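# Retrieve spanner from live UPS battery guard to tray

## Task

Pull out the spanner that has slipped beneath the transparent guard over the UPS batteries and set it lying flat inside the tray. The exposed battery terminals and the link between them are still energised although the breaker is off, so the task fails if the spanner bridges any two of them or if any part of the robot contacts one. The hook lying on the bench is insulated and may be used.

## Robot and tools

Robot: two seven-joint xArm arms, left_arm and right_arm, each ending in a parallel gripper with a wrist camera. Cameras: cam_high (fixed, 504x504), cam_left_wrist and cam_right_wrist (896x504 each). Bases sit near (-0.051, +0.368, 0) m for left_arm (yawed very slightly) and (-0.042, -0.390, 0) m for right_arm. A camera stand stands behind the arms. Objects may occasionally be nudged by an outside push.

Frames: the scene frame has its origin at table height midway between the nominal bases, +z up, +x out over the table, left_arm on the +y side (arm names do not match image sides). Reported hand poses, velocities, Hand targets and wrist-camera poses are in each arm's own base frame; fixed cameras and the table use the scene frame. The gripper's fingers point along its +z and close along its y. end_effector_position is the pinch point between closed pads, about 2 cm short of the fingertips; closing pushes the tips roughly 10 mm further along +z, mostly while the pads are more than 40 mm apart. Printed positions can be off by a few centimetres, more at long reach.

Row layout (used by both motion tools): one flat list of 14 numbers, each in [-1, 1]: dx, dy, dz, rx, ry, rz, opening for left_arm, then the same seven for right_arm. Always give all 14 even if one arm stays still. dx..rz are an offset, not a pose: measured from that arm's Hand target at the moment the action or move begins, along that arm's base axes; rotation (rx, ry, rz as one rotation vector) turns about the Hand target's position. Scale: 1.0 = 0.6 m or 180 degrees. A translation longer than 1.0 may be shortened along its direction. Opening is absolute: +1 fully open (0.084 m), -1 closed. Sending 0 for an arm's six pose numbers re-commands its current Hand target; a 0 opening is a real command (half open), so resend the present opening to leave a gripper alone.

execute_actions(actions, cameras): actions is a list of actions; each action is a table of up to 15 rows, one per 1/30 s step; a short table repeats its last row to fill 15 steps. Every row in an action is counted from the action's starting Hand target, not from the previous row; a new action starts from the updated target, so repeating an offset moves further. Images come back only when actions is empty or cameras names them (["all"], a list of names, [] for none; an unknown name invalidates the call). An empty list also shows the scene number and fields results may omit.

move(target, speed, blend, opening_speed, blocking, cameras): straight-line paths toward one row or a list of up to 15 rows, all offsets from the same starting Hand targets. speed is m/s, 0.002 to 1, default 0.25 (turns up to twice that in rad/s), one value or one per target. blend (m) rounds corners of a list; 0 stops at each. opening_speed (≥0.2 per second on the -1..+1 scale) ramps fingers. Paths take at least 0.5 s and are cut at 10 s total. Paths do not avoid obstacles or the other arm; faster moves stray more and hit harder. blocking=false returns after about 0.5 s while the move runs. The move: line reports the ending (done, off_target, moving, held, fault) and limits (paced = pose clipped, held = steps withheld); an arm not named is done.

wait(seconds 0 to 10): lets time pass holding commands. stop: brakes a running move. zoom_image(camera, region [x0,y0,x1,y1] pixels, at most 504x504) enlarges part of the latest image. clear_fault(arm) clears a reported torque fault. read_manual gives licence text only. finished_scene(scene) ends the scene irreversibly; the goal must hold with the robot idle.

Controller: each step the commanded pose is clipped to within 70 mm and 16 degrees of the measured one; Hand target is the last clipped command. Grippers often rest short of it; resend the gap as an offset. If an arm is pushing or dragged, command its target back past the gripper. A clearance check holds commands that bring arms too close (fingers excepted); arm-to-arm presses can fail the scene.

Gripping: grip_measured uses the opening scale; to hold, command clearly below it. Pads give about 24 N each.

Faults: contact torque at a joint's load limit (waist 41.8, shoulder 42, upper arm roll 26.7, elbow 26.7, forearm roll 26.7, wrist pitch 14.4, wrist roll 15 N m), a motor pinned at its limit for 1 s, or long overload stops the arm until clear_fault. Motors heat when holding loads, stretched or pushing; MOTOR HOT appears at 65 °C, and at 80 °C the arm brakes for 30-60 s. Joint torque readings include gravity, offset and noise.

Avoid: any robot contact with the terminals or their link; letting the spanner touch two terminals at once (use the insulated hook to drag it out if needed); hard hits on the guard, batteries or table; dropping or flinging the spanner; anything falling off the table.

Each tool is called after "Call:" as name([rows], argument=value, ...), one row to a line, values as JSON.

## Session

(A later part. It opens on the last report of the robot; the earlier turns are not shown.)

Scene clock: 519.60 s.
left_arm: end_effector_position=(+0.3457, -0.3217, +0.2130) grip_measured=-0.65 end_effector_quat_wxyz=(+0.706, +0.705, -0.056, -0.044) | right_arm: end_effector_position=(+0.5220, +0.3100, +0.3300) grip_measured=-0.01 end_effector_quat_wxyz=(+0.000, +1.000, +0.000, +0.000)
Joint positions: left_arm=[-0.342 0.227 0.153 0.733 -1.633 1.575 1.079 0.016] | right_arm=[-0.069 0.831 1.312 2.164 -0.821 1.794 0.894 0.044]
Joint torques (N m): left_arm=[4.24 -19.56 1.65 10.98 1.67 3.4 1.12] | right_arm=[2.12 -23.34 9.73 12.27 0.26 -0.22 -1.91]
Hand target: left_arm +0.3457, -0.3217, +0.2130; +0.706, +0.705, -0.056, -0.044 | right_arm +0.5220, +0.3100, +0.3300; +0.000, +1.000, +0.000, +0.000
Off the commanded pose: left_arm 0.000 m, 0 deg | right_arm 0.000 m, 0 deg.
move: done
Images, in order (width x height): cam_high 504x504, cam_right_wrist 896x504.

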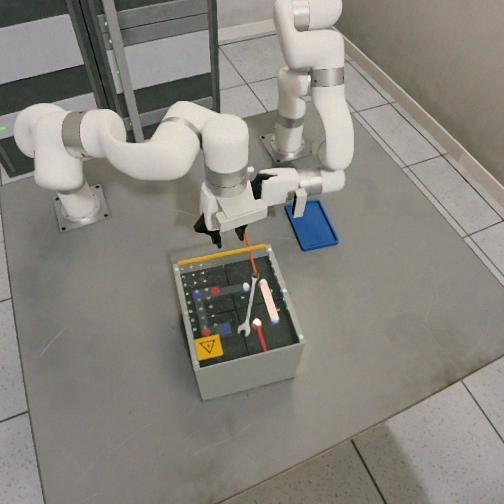

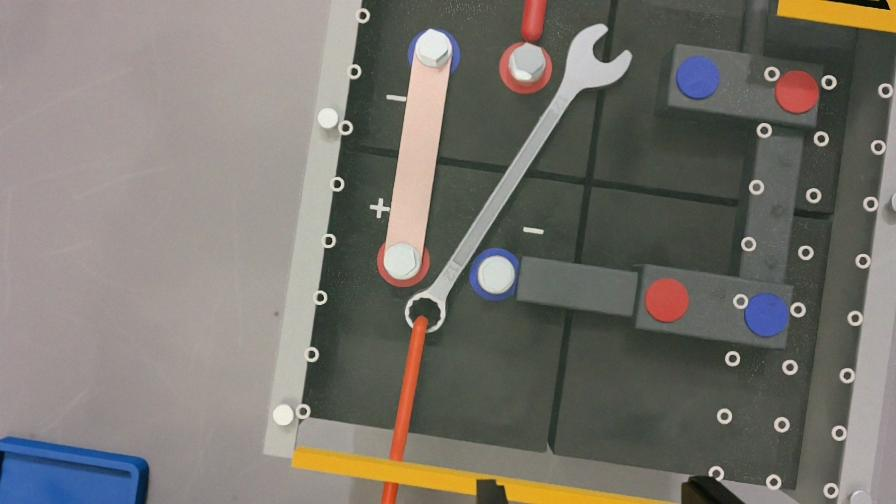

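Call:
move(target=[-0.0345,0.0215,0,0,0,0,-0.95,0,0,0,0,0,0,0], speed=0.03, cameras=["cam_right_wrist"])

Call:
zoom_image(camera="cam_right_wrist", region=[340, 20, 700, 380])

Scene clock: 554.33 s.
left_arm: end_effector_position=(+0.3250, -0.3088, +0.2130) grip_measured=-0.65 end_effector_quat_wxyz=(+0.706, +0.705, -0.056, -0.044) | right_arm: end_effector_position=(+0.5220, +0.3100, +0.3300) grip_measured=-0.01 end_effector_quat_wxyz=(+0.000, +1.000, +0.000, +0.000)
Joint positions: left_arm=[-0.33 0.172 0.167 0.655 -1.607 1.584 1.102 0.016] | right_arm=[-0.069 0.831 1.312 2.164 -0.821 1.794 0.894 0.044]
Joint torques (N m): left_arm=[4.43 -18.26 1.71 10.29 1.73 3.43 1.11] | right_arm=[2.25 -23.67 9.73 12.27 0.2 -0.26 -1.83]
Hand target: left_arm +0.3250, -0.3088, +0.2130; +0.706, +0.705, -0.056, -0.044 | right_arm +0.5220, +0.3100, +0.3300; +0.000, +1.000, +0.000, +0.000
Off the commanded pose: left_arm 0.000 m, 0 deg | right_arm 0.000 m, 0 deg.
move: done
Images, in order (width x height): cam_right_wrist 896x504.

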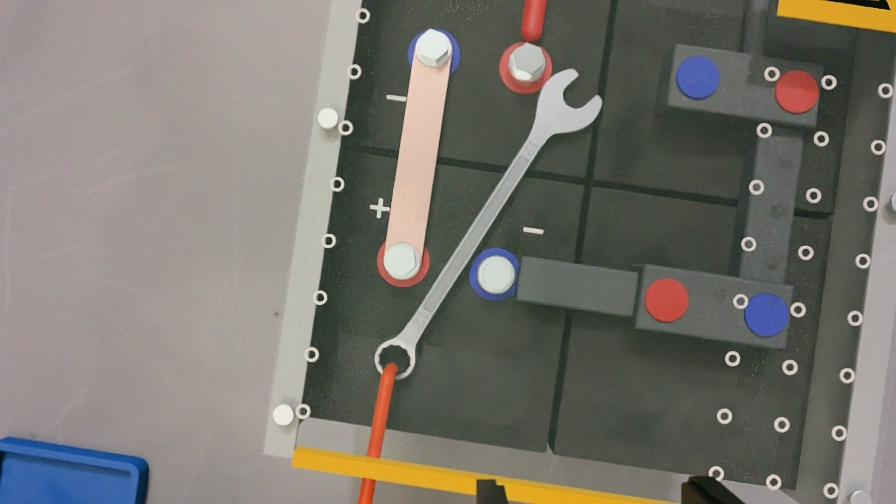

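Scaled by 1.400 from the camera's 896x504 image, which has a finer 1280x720 frame.

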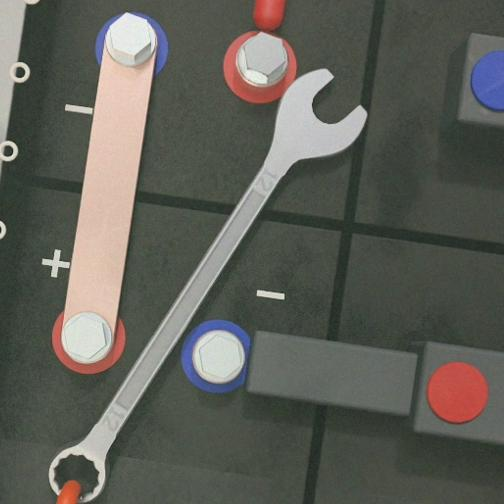

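Call:
move([
  [-0.0373,0.0123,0,0,0,0,-0.95,0,0,0,0,0,0,0],
  [-0.0852,0.0272,0,0,0,0,-0.95,0,0,0,0,0,0,0],
], speed=0.03, blend=[0.003,0], cameras=["cam_right_wrist","cam_high"])

Call:
zoom_image(camera="cam_right_wrist", region=[280, 144, 640, 504])

Scene clock: 568.47 s.
left_arm: end_effector_position=(+0.2739, -0.2925, +0.2130) grip_measured=-0.65 end_effector_quat_wxyz=(+0.706, +0.705, -0.056, -0.044) | right_arm: end_effector_position=(+0.5220, +0.3100, +0.3300) grip_measured=-0.01 end_effector_quat_wxyz=(+0.000, +1.000, +0.000, +0.000)
Joint positions: left_arm=[-0.32 0.036 0.181 0.478 -1.573 1.577 1.145 0.016] | right_arm=[-0.069 0.831 1.312 2.164 -0.821 1.794 0.894 0.044]
Joint torques (N m): left_arm=[4.27 -15.54 1.62 9.86 1.79 1.14 1.14] | right_arm=[1.94 -23.61 9.84 12.41 0.24 -0.3 -1.83]
Hand target: left_arm +0.2739, -0.2925, +0.2130; +0.706, +0.705, -0.056, -0.044 | right_arm +0.5220, +0.3100, +0.3300; +0.000, +1.000, +0.000, +0.000
Off the commanded pose: left_arm 0.000 m, 0 deg | right_arm 0.000 m, 0 deg.
move: done
Images, in order (width x height): cam_high 504x504, cam_right_wrist 896x504.

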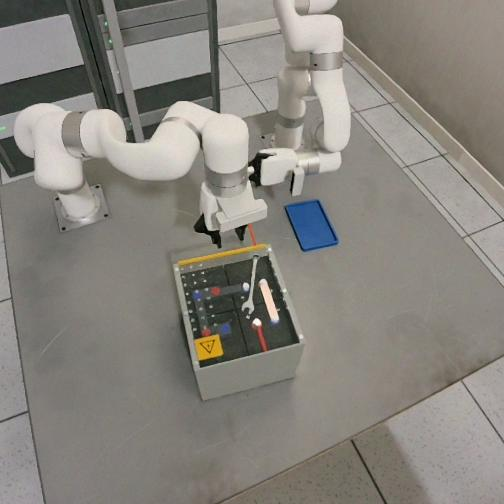

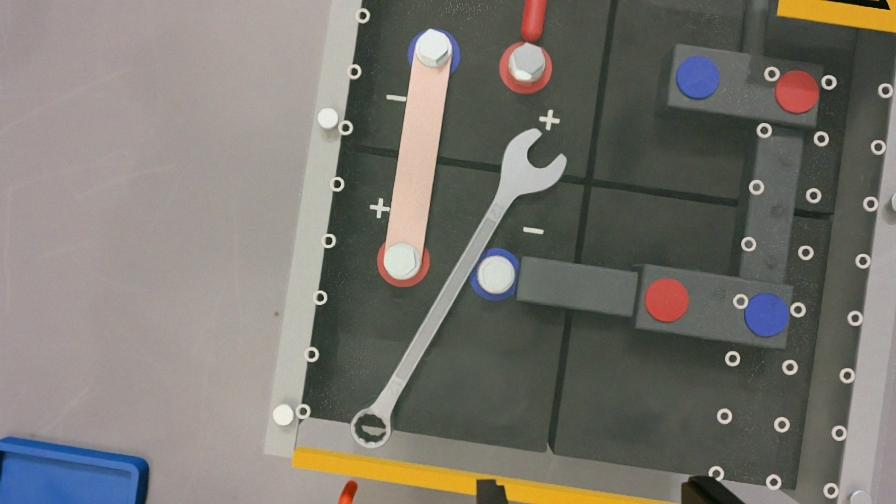

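Scaled by 1.400 from the camera's 896x504 image, which has a finer 1280x720 frame.

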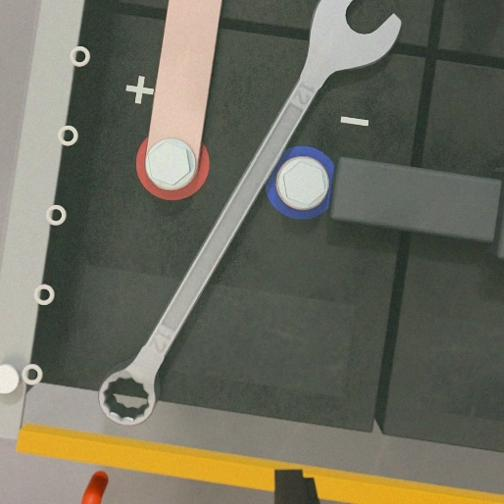

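Call:
move([
  [0,0,0.0175,0,0,0,-0.95,-0.2533,-0.1,0,0,0,0,0],
  [0,0,0.0175,0,0,0,-0.95,-0.16,-0.085,-0.275,0.0523,-0.4978,0.0523,0],
], speed=0.35, blend=[0.03,0], cameras=["cam_right_wrist"])

Call:
zoom_image(camera="cam_right_wrist", region=[200, 230, 500, 390])

Scene clock: 596.87 s.
left_arm: end_effector_position=(+0.2739, -0.2925, +0.2235) grip_measured=-0.65 end_effector_quat_wxyz=(+0.706, +0.705, -0.056, -0.044) | right_arm: end_effector_position=(+0.4260, +0.2590, +0.1650) grip_measured=-0.01 end_effector_quat_wxyz=(-0.073, +0.704, +0.074, +0.703)
Joint positions: left_arm=[-0.32 -0.003 0.181 0.473 -1.57 1.571 1.113 0.016] | right_arm=[-1.131 -0.423 2.008 0.478 -2.403 1.104 3.238 0.044]
Joint torques (N m): left_arm=[-4.36 -15.03 -1.74 10.6 1.54 1.06 -0.75] | right_arm=[-3.75 3.97 -3.48 11.22 1.84 3.64 2.31]
Hand target: left_arm +0.2739, -0.2925, +0.2235; +0.706, +0.705, -0.056, -0.044 | right_arm +0.4260, +0.2590, +0.1650; -0.073, +0.704, +0.074, +0.703
Off the commanded pose: left_arm 0.000 m, 0 deg | right_arm 0.000 m, 0 deg.
move: done
Images, in order (width x height): cam_right_wrist 896x504.

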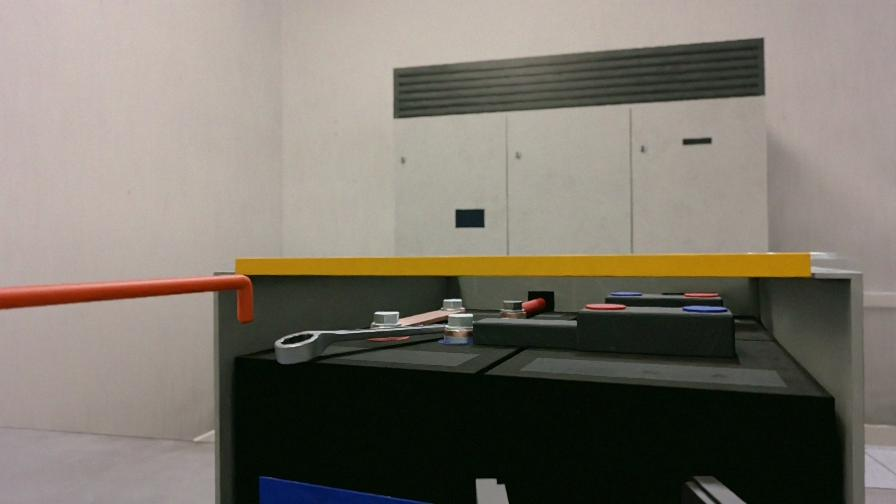

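Scaled by 1.680 from the camera's 896x504 image, which has a finer 1280x720 frame.

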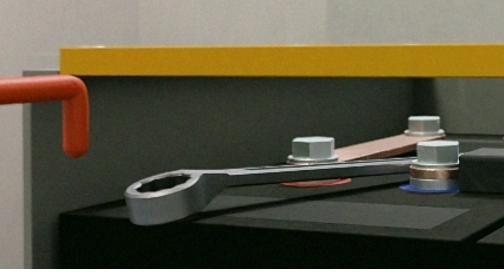

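Call:
move([
  [0,0,-0.0025,0,0,0,-0.95,0,0,0,0,0,0,0],
  [0.0282,-0.0075,-0.0025,0,0,0,-0.95,0,0,0,0,0,0,0],
], speed=0.05, cameras=["cam_right_wrist"])

Call:
zoom_image(camera="cam_right_wrist", region=[220, 250, 400, 380])

Scene clock: 638.00 s.
left_arm: end_effector_position=(+0.2908, -0.2970, +0.2220) grip_measured=-0.65 end_effector_quat_wxyz=(+0.706, +0.705, -0.056, -0.044) | right_arm: end_effector_position=(+0.4260, +0.2590, +0.1650) grip_measured=-0.01 end_effector_quat_wxyz=(-0.073, +0.704, +0.074, +0.703)
Joint positions: left_arm=[-0.323 0.051 0.177 0.531 -1.58 1.576 1.106 0.016] | right_arm=[-1.131 -0.423 2.008 0.478 -2.403 1.104 3.238 0.044]
Joint torques (N m): left_arm=[-4.3 -10.1 -1.78 19.25 -4.51 3.47 -0.88] | right_arm=[-3.64 4.45 -3.6 11.51 2 3.59 1.72]
Hand target: left_arm +0.2908, -0.2970, +0.2220; +0.706, +0.705, -0.056, -0.044 | right_arm +0.4260, +0.2590, +0.1650; -0.073, +0.704, +0.074, +0.703
Off the commanded pose: left_arm 0.000 m, 0 deg | right_arm 0.000 m, 0 deg.
move: done
Images, in order (width x height): cam_right_wrist 896x504.

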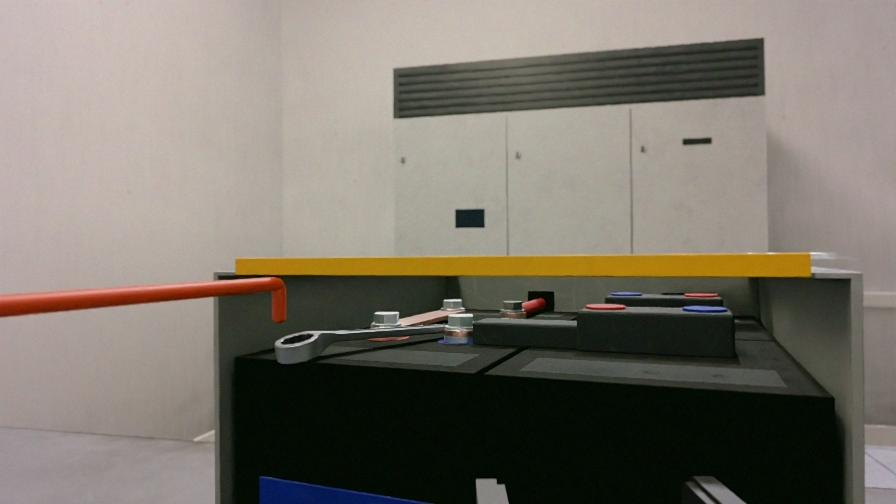

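Scaled by 2.800 from the camera's 896x504 image, which has a finer 1280x720 frame.

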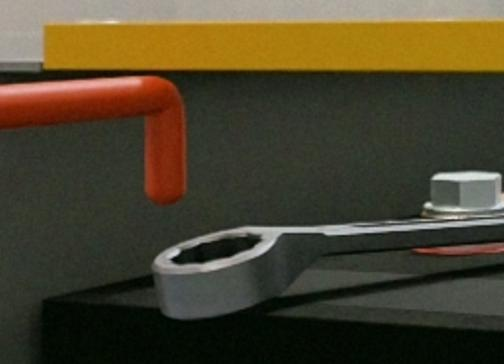

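Call:
wait(seconds=0, cameras=["cam_high"])

Call:
zoom_image(camera="cam_high", region=[220, 220, 280, 280])

Scene clock: 659.10 s.
left_arm: end_effector_position=(+0.2908, -0.2970, +0.2220) grip_measured=-0.65 end_effector_quat_wxyz=(+0.706, +0.705, -0.056, -0.044) | right_arm: end_effector_position=(+0.4260, +0.2590, +0.1650) grip_measured=-0.01 end_effector_quat_wxyz=(-0.073, +0.704, +0.074, +0.703)
Joint positions: left_arm=[-0.323 0.051 0.177 0.531 -1.58 1.576 1.106 0.016] | right_arm=[-1.131 -0.423 2.008 0.478 -2.403 1.104 3.238 0.044]
Joint torques (N m): left_arm=[-4.36 -10 -1.86 19.26 -4.47 3.35 -0.9] | right_arm=[-3.91 4.39 -3.66 11.21 1.78 3.72 1.62]
Hand target: left_arm +0.2908, -0.2970, +0.2220; +0.706, +0.705, -0.056, -0.044 | right_arm +0.4260, +0.2590, +0.1650; -0.073, +0.704, +0.074, +0.703
Tool commands: left_gripper/opening=-0.95 right_gripper/opening=+0.0
Off the commanded pose: left_arm 0.000 m, 0 deg | right_arm 0.000 m, 0 deg.
Images, in order (width x height): cam_high 504x504.

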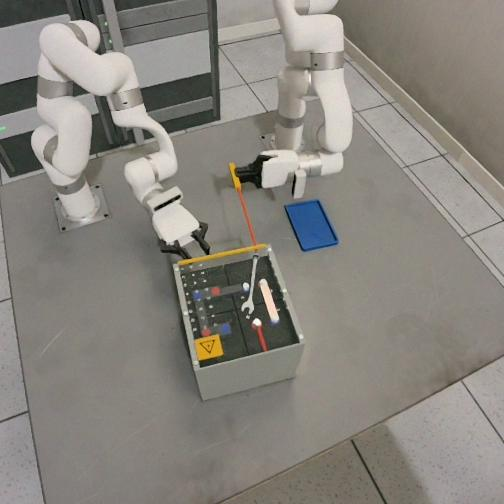

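Scaled by 8.400 from the camera's 504x504 image, which has a finer 720x720 frame.

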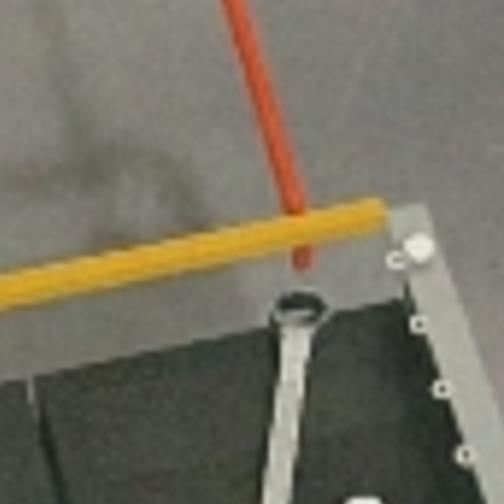

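Call:
move(target=[0.0158,-0.0042,0,0,0,0,-0.95,0,0,0,0,0,0,0], speed=0.05, cameras=["cam_right_wrist","cam_high"])

Call:
zoom_image(camera="cam_right_wrist", region=[220, 250, 400, 380])

Call:
zoom_image(camera="cam_high", region=[220, 220, 280, 280])

Scene clock: 691.00 s.
left_arm: end_effector_position=(+0.3003, -0.2995, +0.2220) grip_measured=-0.65 end_effector_quat_wxyz=(+0.706, +0.705, -0.056, -0.044) | right_arm: end_effector_position=(+0.4260, +0.2590, +0.1650) grip_measured=-0.01 end_effector_quat_wxyz=(-0.073, +0.704, +0.074, +0.703)
Joint positions: left_arm=[-0.325 0.077 0.176 0.564 -1.585 1.578 1.099 0.016] | right_arm=[-1.131 -0.423 2.008 0.478 -2.403 1.104 3.238 0.044]
Joint torques (N m): left_arm=[-4.55 -10.61 -1.7 19.39 -4.63 3.59 -0.96] | right_arm=[-3.81 4.1 -3.76 11.42 1.65 3.64 1.45]
Hand target: left_arm +0.3003, -0.2995, +0.2220; +0.706, +0.705, -0.056, -0.044 | right_arm +0.4260, +0.2590, +0.1650; -0.073, +0.704, +0.074, +0.703
Off the commanded pose: left_arm 0.000 m, 0 deg | right_arm 0.000 m, 0 deg.
move: done
Images, in order (width x height): cam_high 504x504, cam_right_wrist 896x504.

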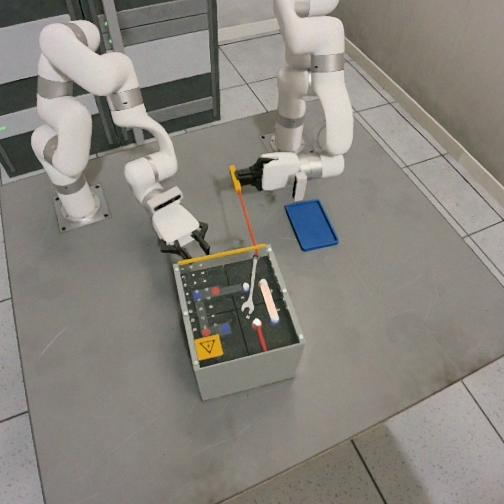

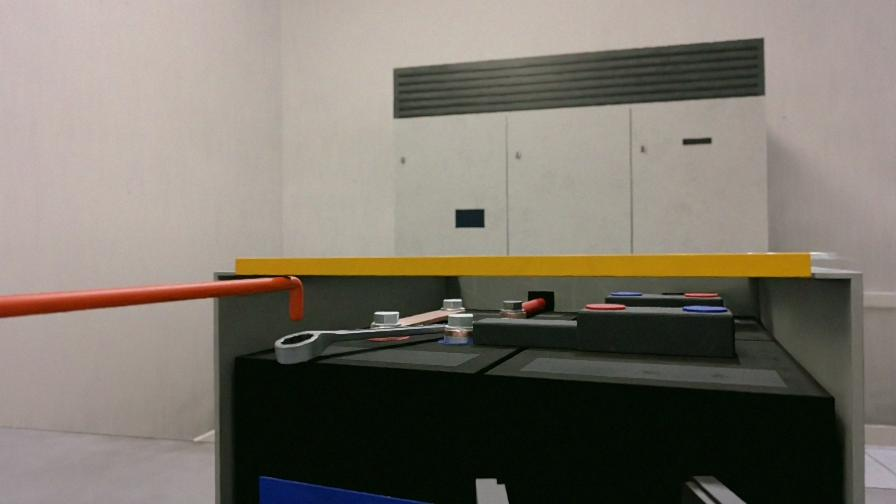

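Scaled by 2.800 from the camera's 896x504 image, which has a finer 1280x720 frame.

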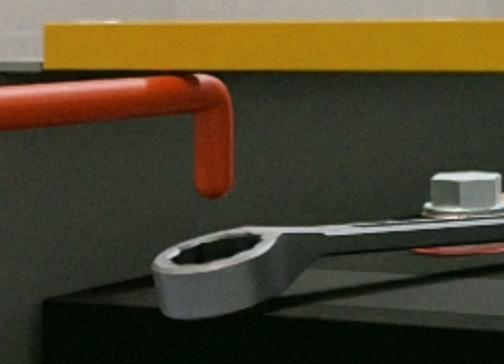

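Scaled by 8.400 from the camera's 504x504 image, which has a finer 720x720 frame.

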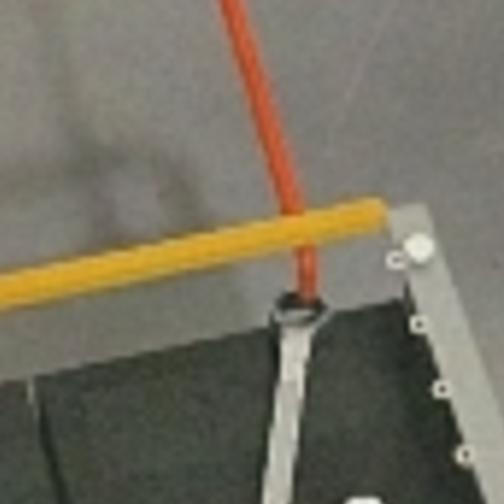

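Call:
move(target=[0,-0.0013,-0.0158,0,0,0,-0.95,0,0,0,0,0,0,0], speed=0.03, cameras=["cam_right_wrist","cam_high"])

Call:
zoom_image(camera="cam_right_wrist", region=[220, 250, 400, 380])

Call:
zoom_image(camera="cam_high", region=[220, 220, 280, 280])

Scene clock: 698.83 s.
left_arm: end_effector_position=(+0.3003, -0.3003, +0.2125) grip_measured=-0.65 end_effector_quat_wxyz=(+0.706, +0.705, -0.056, -0.043) | right_arm: end_effector_position=(+0.4260, +0.2590, +0.1650) grip_measured=-0.01 end_effector_quat_wxyz=(-0.073, +0.704, +0.074, +0.703)
Joint positions: left_arm=[-0.325 0.109 0.174 0.569 -1.59 1.582 1.126 0.016] | right_arm=[-1.131 -0.423 2.008 0.478 -2.403 1.104 3.238 0.044]
Joint torques (N m): left_arm=[-4.47 -11 -1.82 18.89 -4.52 3.54 1.2] | right_arm=[-3.55 4.16 -3.79 11.42 1.78 3.61 1.32]
Hand target: left_arm +0.3003, -0.3003, +0.2125; +0.706, +0.705, -0.056, -0.044 | right_arm +0.4260, +0.2590, +0.1650; -0.073, +0.704, +0.074, +0.703
Off the commanded pose: left_arm 0.000 m, 0 deg | right_arm 0.000 m, 0 deg.
move: done
Images, in order (width x height): cam_high 504x504, cam_right_wrist 896x504.

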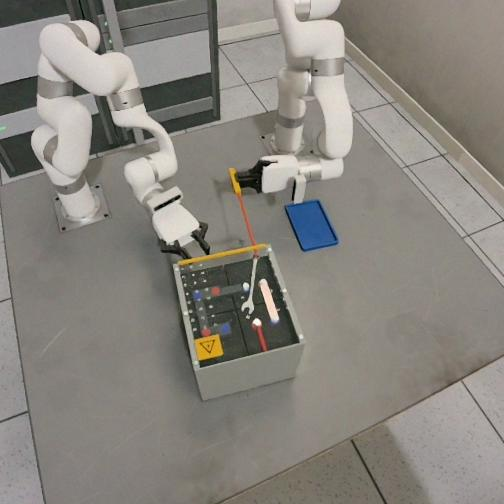

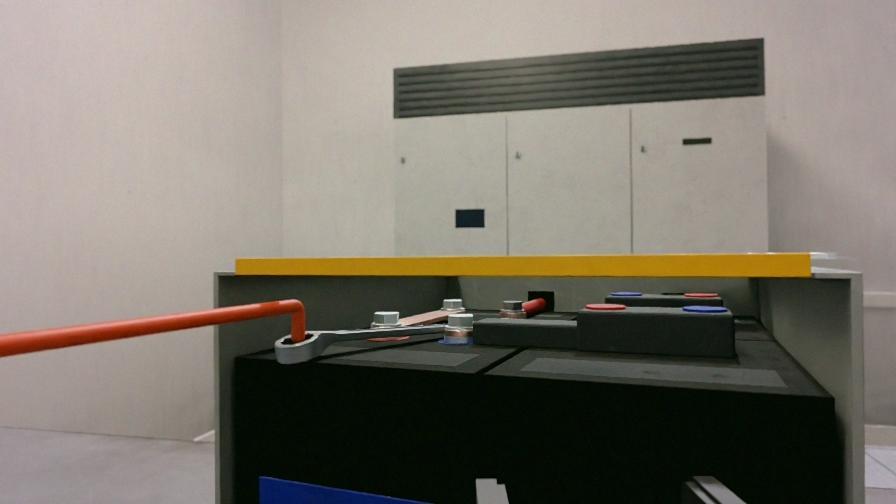

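Scaled by 2.800 from the camera's 896x504 image, which has a finer 1280x720 frame.

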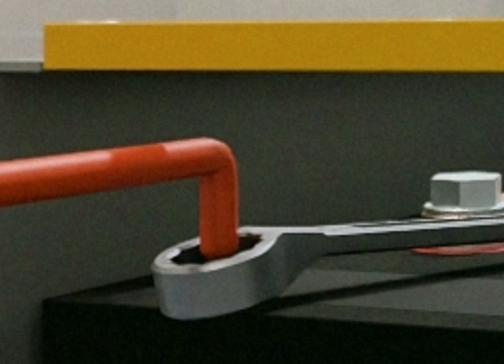

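Scaled by 8.400 from the camera's 504x504 image, which has a finer 720x720 frame.

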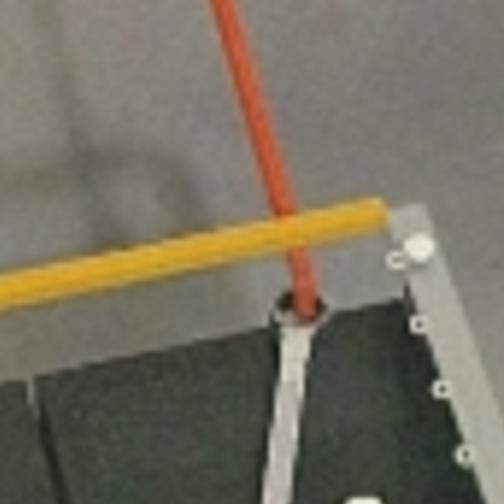

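Call:
move(target=[0,0,-0.01,0,0,0,-0.95,0,0,0,0,0,0,0], speed=0.03, cameras=["cam_right_wrist"])

Call:
zoom_image(camera="cam_right_wrist", region=[220, 250, 400, 380])

Scene clock: 706.27 s.
left_arm: end_effector_position=(+0.3003, -0.3003, +0.2065) grip_measured=-0.65 end_effector_quat_wxyz=(+0.706, +0.705, -0.056, -0.044) | right_arm: end_effector_position=(+0.4260, +0.2590, +0.1650) grip_measured=-0.01 end_effector_quat_wxyz=(-0.073, +0.704, +0.074, +0.703)
Joint positions: left_arm=[-0.325 0.129 0.174 0.572 -1.591 1.586 1.143 0.016] | right_arm=[-1.131 -0.423 2.008 0.478 -2.403 1.104 3.238 0.044]
Joint torques (N m): left_arm=[4.4 -11.21 0.37 18.7 -4.5 3.54 1.19] | right_arm=[-3.42 4.51 -3.82 11.34 1.7 3.59 1.32]
Hand target: left_arm +0.3003, -0.3003, +0.2065; +0.706, +0.705, -0.056, -0.044 | right_arm +0.4260, +0.2590, +0.1650; -0.073, +0.704, +0.074, +0.703
Off the commanded pose: left_arm 0.000 m, 0 deg | right_arm 0.000 m, 0 deg.
move: done
Images, in order (width x height): cam_right_wrist 896x504.

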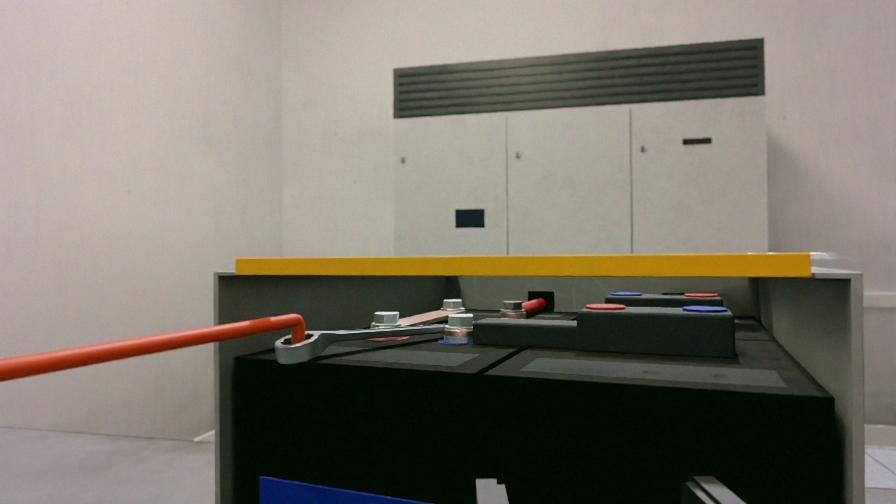

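Scaled by 2.800 from the camera's 896x504 image, which has a finer 1280x720 frame.

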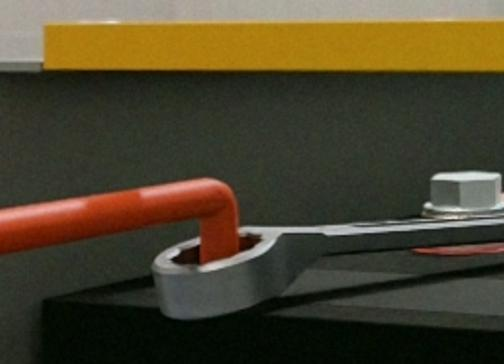

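Call:
move(target=[-0.0413,0.0182,0,0,0,0,-0.95,0,0,0,0,0,0,0], speed=0.03, cameras=["cam_right_wrist","cam_high"])

Call:
zoom_image(camera="cam_high", region=[210, 230, 290, 330])

Call:
zoom_image(camera="cam_right_wrist", region=[160, 250, 480, 400])

Scene clock: 732.37 s.
left_arm: end_effector_position=(+0.2755, -0.2894, +0.2065) grip_measured=-0.65 end_effector_quat_wxyz=(+0.706, +0.705, -0.056, -0.044) | right_arm: end_effector_position=(+0.4260, +0.2590, +0.1650) grip_measured=-0.01 end_effector_quat_wxyz=(-0.073, +0.704, +0.074, +0.703)
Joint positions: left_arm=[-0.314 0.063 0.187 0.486 -1.564 1.587 1.164 0.016] | right_arm=[-1.131 -0.423 2.008 0.478 -2.403 1.104 3.238 0.044]
Joint torques (N m): left_arm=[4.05 -15.76 1.66 9.38 1.89 3.22 1.21] | right_arm=[-3.59 4.29 -3.88 11.24 1.7 3.54 1.09]
Hand target: left_arm +0.2755, -0.2894, +0.2065; +0.706, +0.705, -0.056, -0.044 | right_arm +0.4260, +0.2590, +0.1650; -0.073, +0.704, +0.074, +0.703
Off the commanded pose: left_arm 0.000 m, 0 deg | right_arm 0.000 m, 0 deg.
move: done
Images, in order (width x height): cam_high 504x504, cam_right_wrist 896x504.

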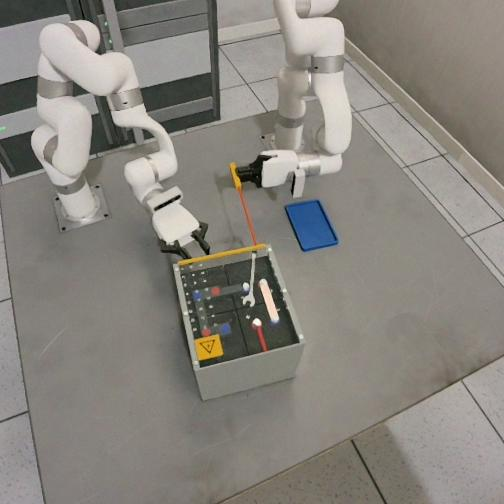

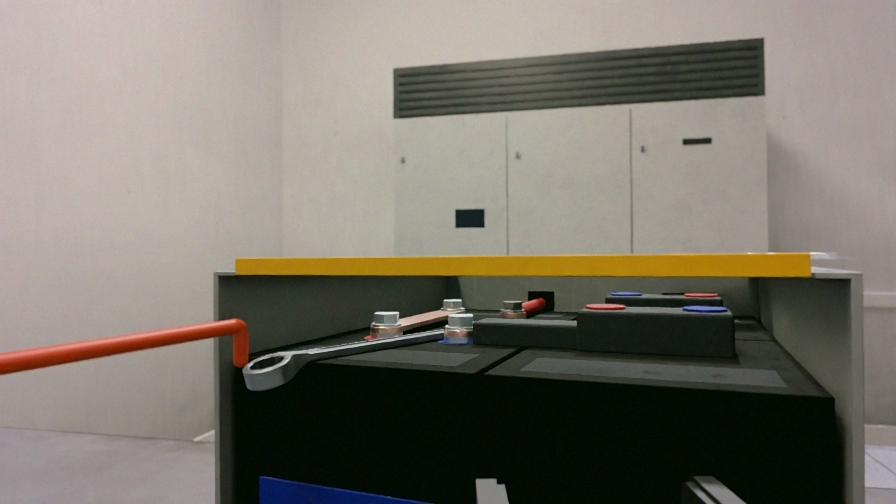

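Scaled by 5.040 from the camera's 504x504 image, which has a finer 720x720 frame.

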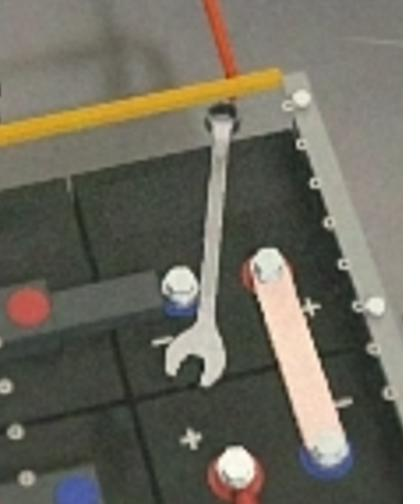

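Scaled by 1.575 from the camera's 896x504 image, which has a finer 1280x720 frame.

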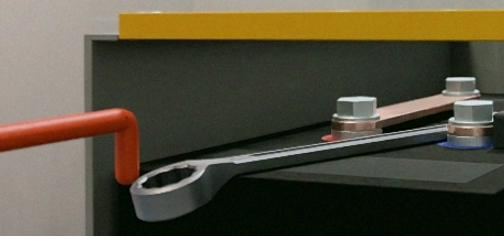

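Call:
zoom_image(camera="cam_right_wrist", region=[200, 290, 340, 410])

Call:
zoom_image(camera="cam_high", region=[220, 220, 280, 280])

Scaled by 3.600 from the camera's 896x504 image, which has a finer 1280x720 frame.

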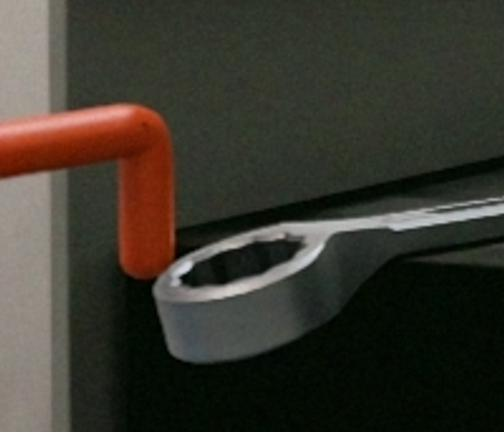

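Scaled by 8.400 from the camera's 504x504 image, which has a finer 720x720 frame.

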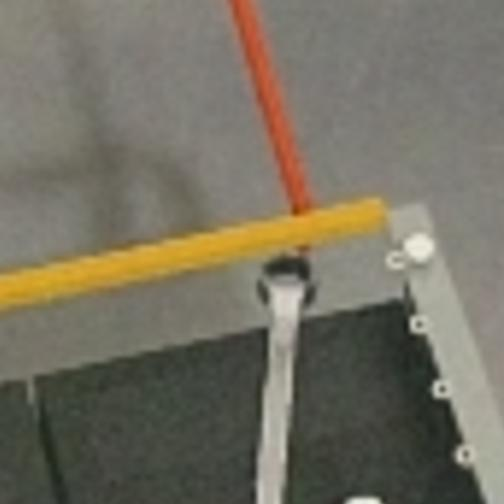

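Call:
move([
  [-0.03,0.004,0,0,0,0,-0.95,-0.0933,-0.015,0.275,-0.0523,0.4978,-0.0523,0],
  [-0.03,0.004,0.0267,0,0,0,-0.95,0.16,0.085,0.275,-0.0523,0.4978,-0.0523,0],
], speed=[0.3,0.35], blend=[0.02,0], cameras=["cam_right_wrist","cam_high"])

Call:
zoom_image(camera="cam_right_wrist", region=[280, 104, 680, 504])

Scene clock: 824.60 s.
left_arm: end_effector_position=(+0.2575, -0.2870, +0.2225) grip_measured=-0.65 end_effector_quat_wxyz=(+0.706, +0.705, -0.056, -0.044) | right_arm: end_effector_position=(+0.5220, +0.3100, +0.3300) grip_measured=-0.01 end_effector_quat_wxyz=(+0.000, +1.000, +0.000, +0.000)
Joint positions: left_arm=[-0.315 -0.048 0.187 0.417 -1.556 1.568 1.124 0.016] | right_arm=[-0.064 0.814 1.278 2.162 -0.792 1.781 0.884 0.044]
Joint torques (N m): left_arm=[-4.56 -14.04 -1.7 10.18 1.83 1 -0.78] | right_arm=[3.02 -22.54 7.1 12.83 -1.1 -0.09 -2.08]
Hand target: left_arm +0.2575, -0.2870, +0.2225; +0.706, +0.705, -0.056, -0.044 | right_arm +0.5220, +0.3100, +0.3300; +0.000, +1.000, +0.000, +0.000
Off the commanded pose: left_arm 0.000 m, 0 deg | right_arm 0.000 m, 0 deg.
move: done
Images, in order (width x height): cam_high 504x504, cam_right_wrist 896x504.

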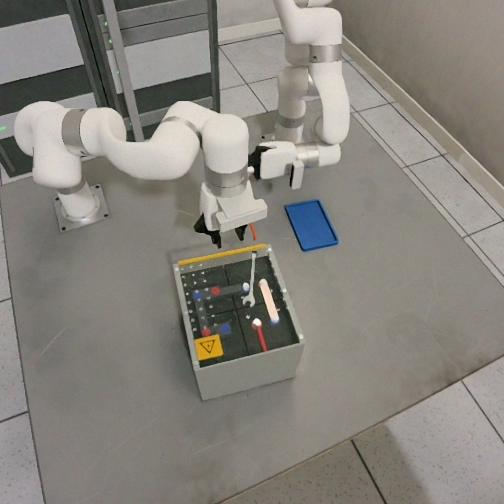

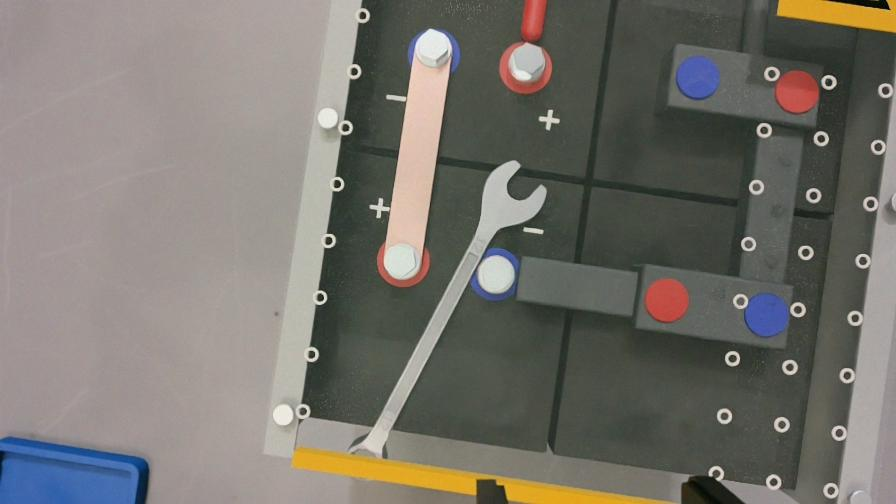

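Scaled by 1.260 from the camera's 896x504 image, which has a finer 1280x720 frame.

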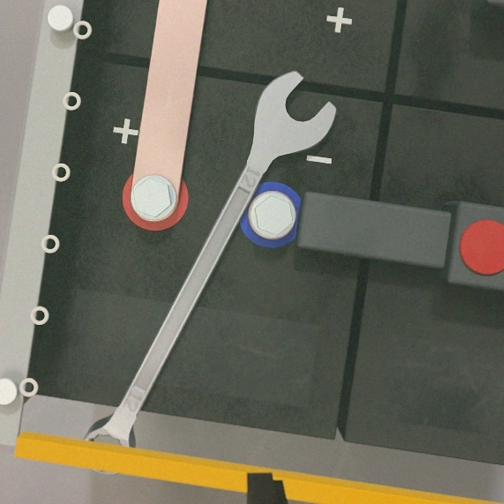

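Call:
move([
  [-0.133,0.017,0.033,0,0,0,-0.95,0,0,0,0,0,0,0],
  [0.1822,0.1642,-0.0917,0.1459,-0.4859,0.2166,-0.95,0,0,0,0,0,0,-0.45],
  [0.1822,0.1642,-0.0917,0.1459,-0.4859,0.2166,-0.95,-0.27,0.033,0,0.3153,-0.3593,-0.4932,-0.45],
], speed=[0.25,0.4,0.4], blend=[0.02,0.01,0], cameras=["all"])

Scene clock: 939.93 s.
left_arm: end_effector_position=(+0.3669, -0.1885, +0.1675) grip_measured=-0.65 end_effector_quat_wxyz=(+0.291, +0.645, -0.290, +0.645) | right_arm: end_effector_position=(+0.3600, +0.3298, +0.3300) grip_measured=-0.47 end_effector_quat_wxyz=(+0.404, -0.473, +0.633, -0.461)
Joint positions: left_arm=[-0.166 -0.027 0.126 0.183 -2.323 1.425 2.991 0.016] | right_arm=[-1.377 0.159 2.622 0.827 -1.489 1.384 3.8 0.024]
Joint torques (N m): left_arm=[4.4 -6.29 1.55 15.83 2.42 3.74 0.94] | right_arm=[2.78 6.99 3.39 17.86 0.86 2.42 2.26]
Hand target: left_arm +0.3669, -0.1885, +0.1675; +0.291, +0.645, -0.290, +0.645 | right_arm +0.3600, +0.3298, +0.3300; +0.404, -0.473, +0.633, -0.461
Off the commanded pose: left_arm 0.000 m, 0 deg | right_arm 0.000 m, 0 deg.
move: done; blend cut to 0 m at target 2

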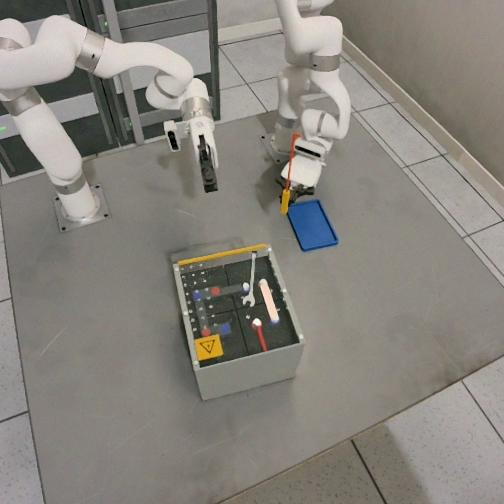

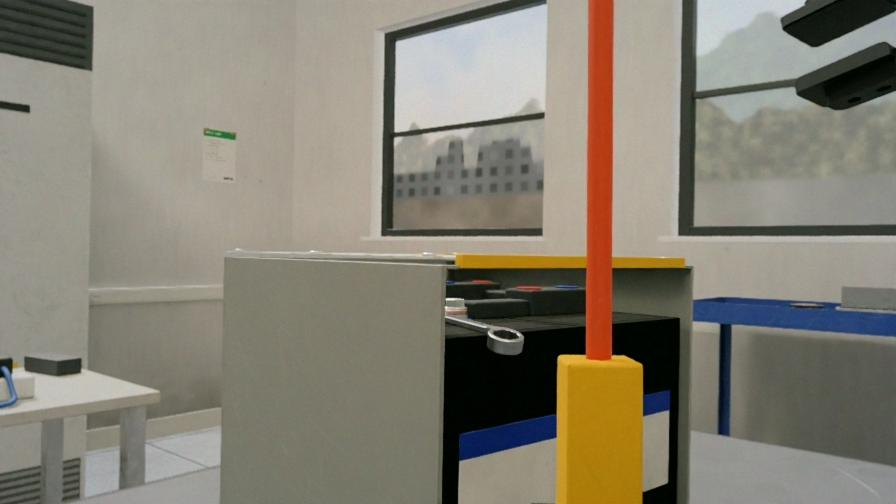

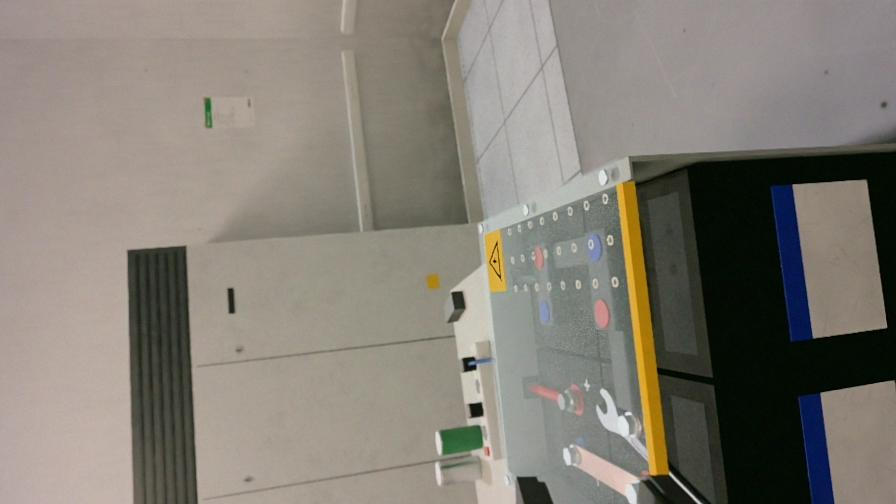

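Call:
zoom_image(camera="cam_left_wrist", region=[430, 240, 600, 370])

Scaled by 2.965 from the camera's 896x504 image, which has a finer 1280x720 frame.

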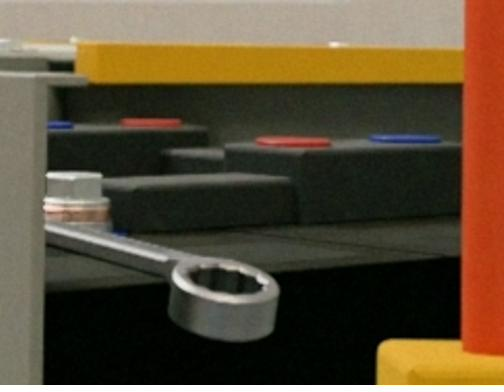

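Call:
move(target=[0,0,0,0,0,0,-0.95,0.1345,0.1092,-0.2517,-0.0829,-0.1446,0,-0.45], speed=0.25, cameras=["cam_left_wrist","cam_high"])

Call:
zoom_image(camera="cam_left_wrist", region=[430, 230, 896, 450])

Call:
zoom_image(camera="cam_high", region=[190, 180, 290, 280])

Scene clock: 1011.87 s.
left_arm: end_effector_position=(+0.3669, -0.1885, +0.1675) grip_measured=-0.65 end_effector_quat_wxyz=(+0.291, +0.645, -0.290, +0.645) | right_arm: end_effector_position=(+0.4407, +0.3953, +0.1790) grip_measured=-0.47 end_effector_quat_wxyz=(-0.472, +0.405, -0.461, +0.633)
Joint positions: left_arm=[-0.166 -0.027 0.126 0.183 -2.323 1.425 2.991 0.016] | right_arm=[-1.513 -0.801 2.608 1.185 -1.624 1.408 4.216 0.024]
Joint torques (N m): left_arm=[4.14 -6.28 1.45 15.76 2.4 3.68 0.84] | right_arm=[-3.54 19.81 -5.88 12.73 1.29 3.98 -2.28]
Hand target: left_arm +0.3669, -0.1885, +0.1675; +0.291, +0.645, -0.290, +0.645 | right_arm +0.4407, +0.3953, +0.1790; -0.472, +0.405, -0.461, +0.633
Off the commanded pose: left_arm 0.000 m, 0 deg | right_arm 0.000 m, 0 deg.
move: done
Images, in order (width x height): cam_high 504x504, cam_left_wrist 896x504.

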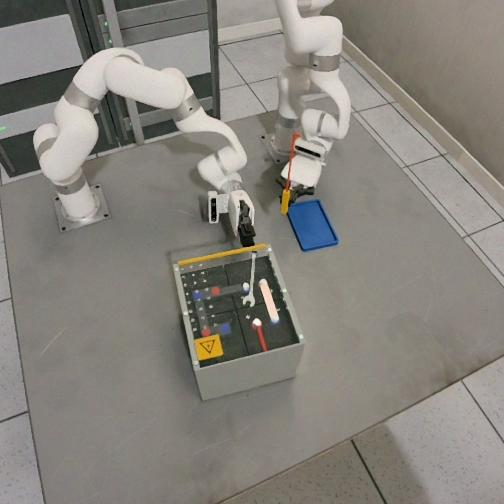

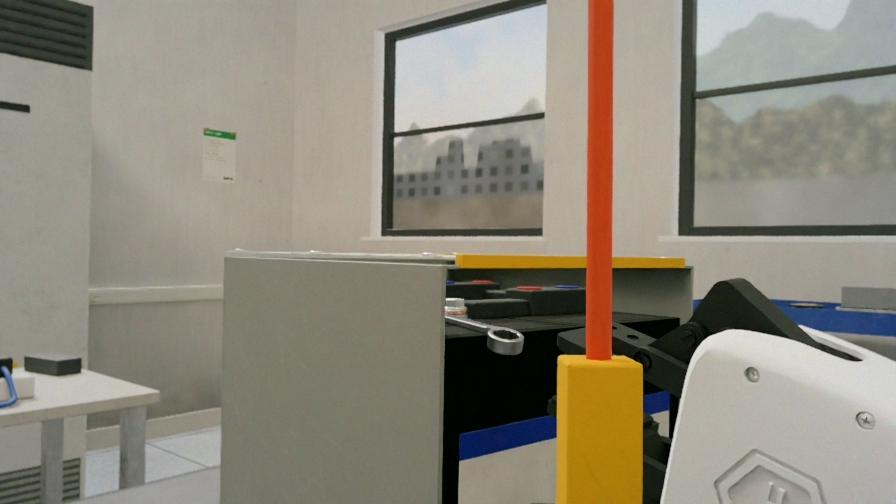

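Scaled by 1.082 from the camera's 896x504 image, which has a finer 1280x720 frame.

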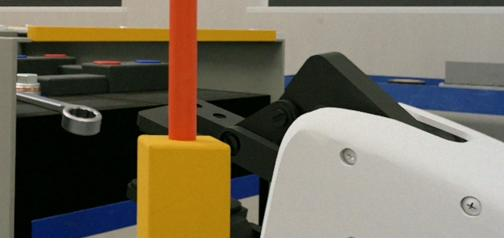

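Scaled by 5.040 from the camera's 504x504 image, which has a finer 720x720 frame.

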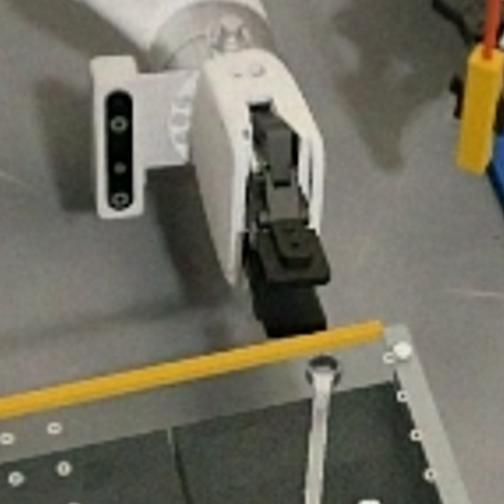

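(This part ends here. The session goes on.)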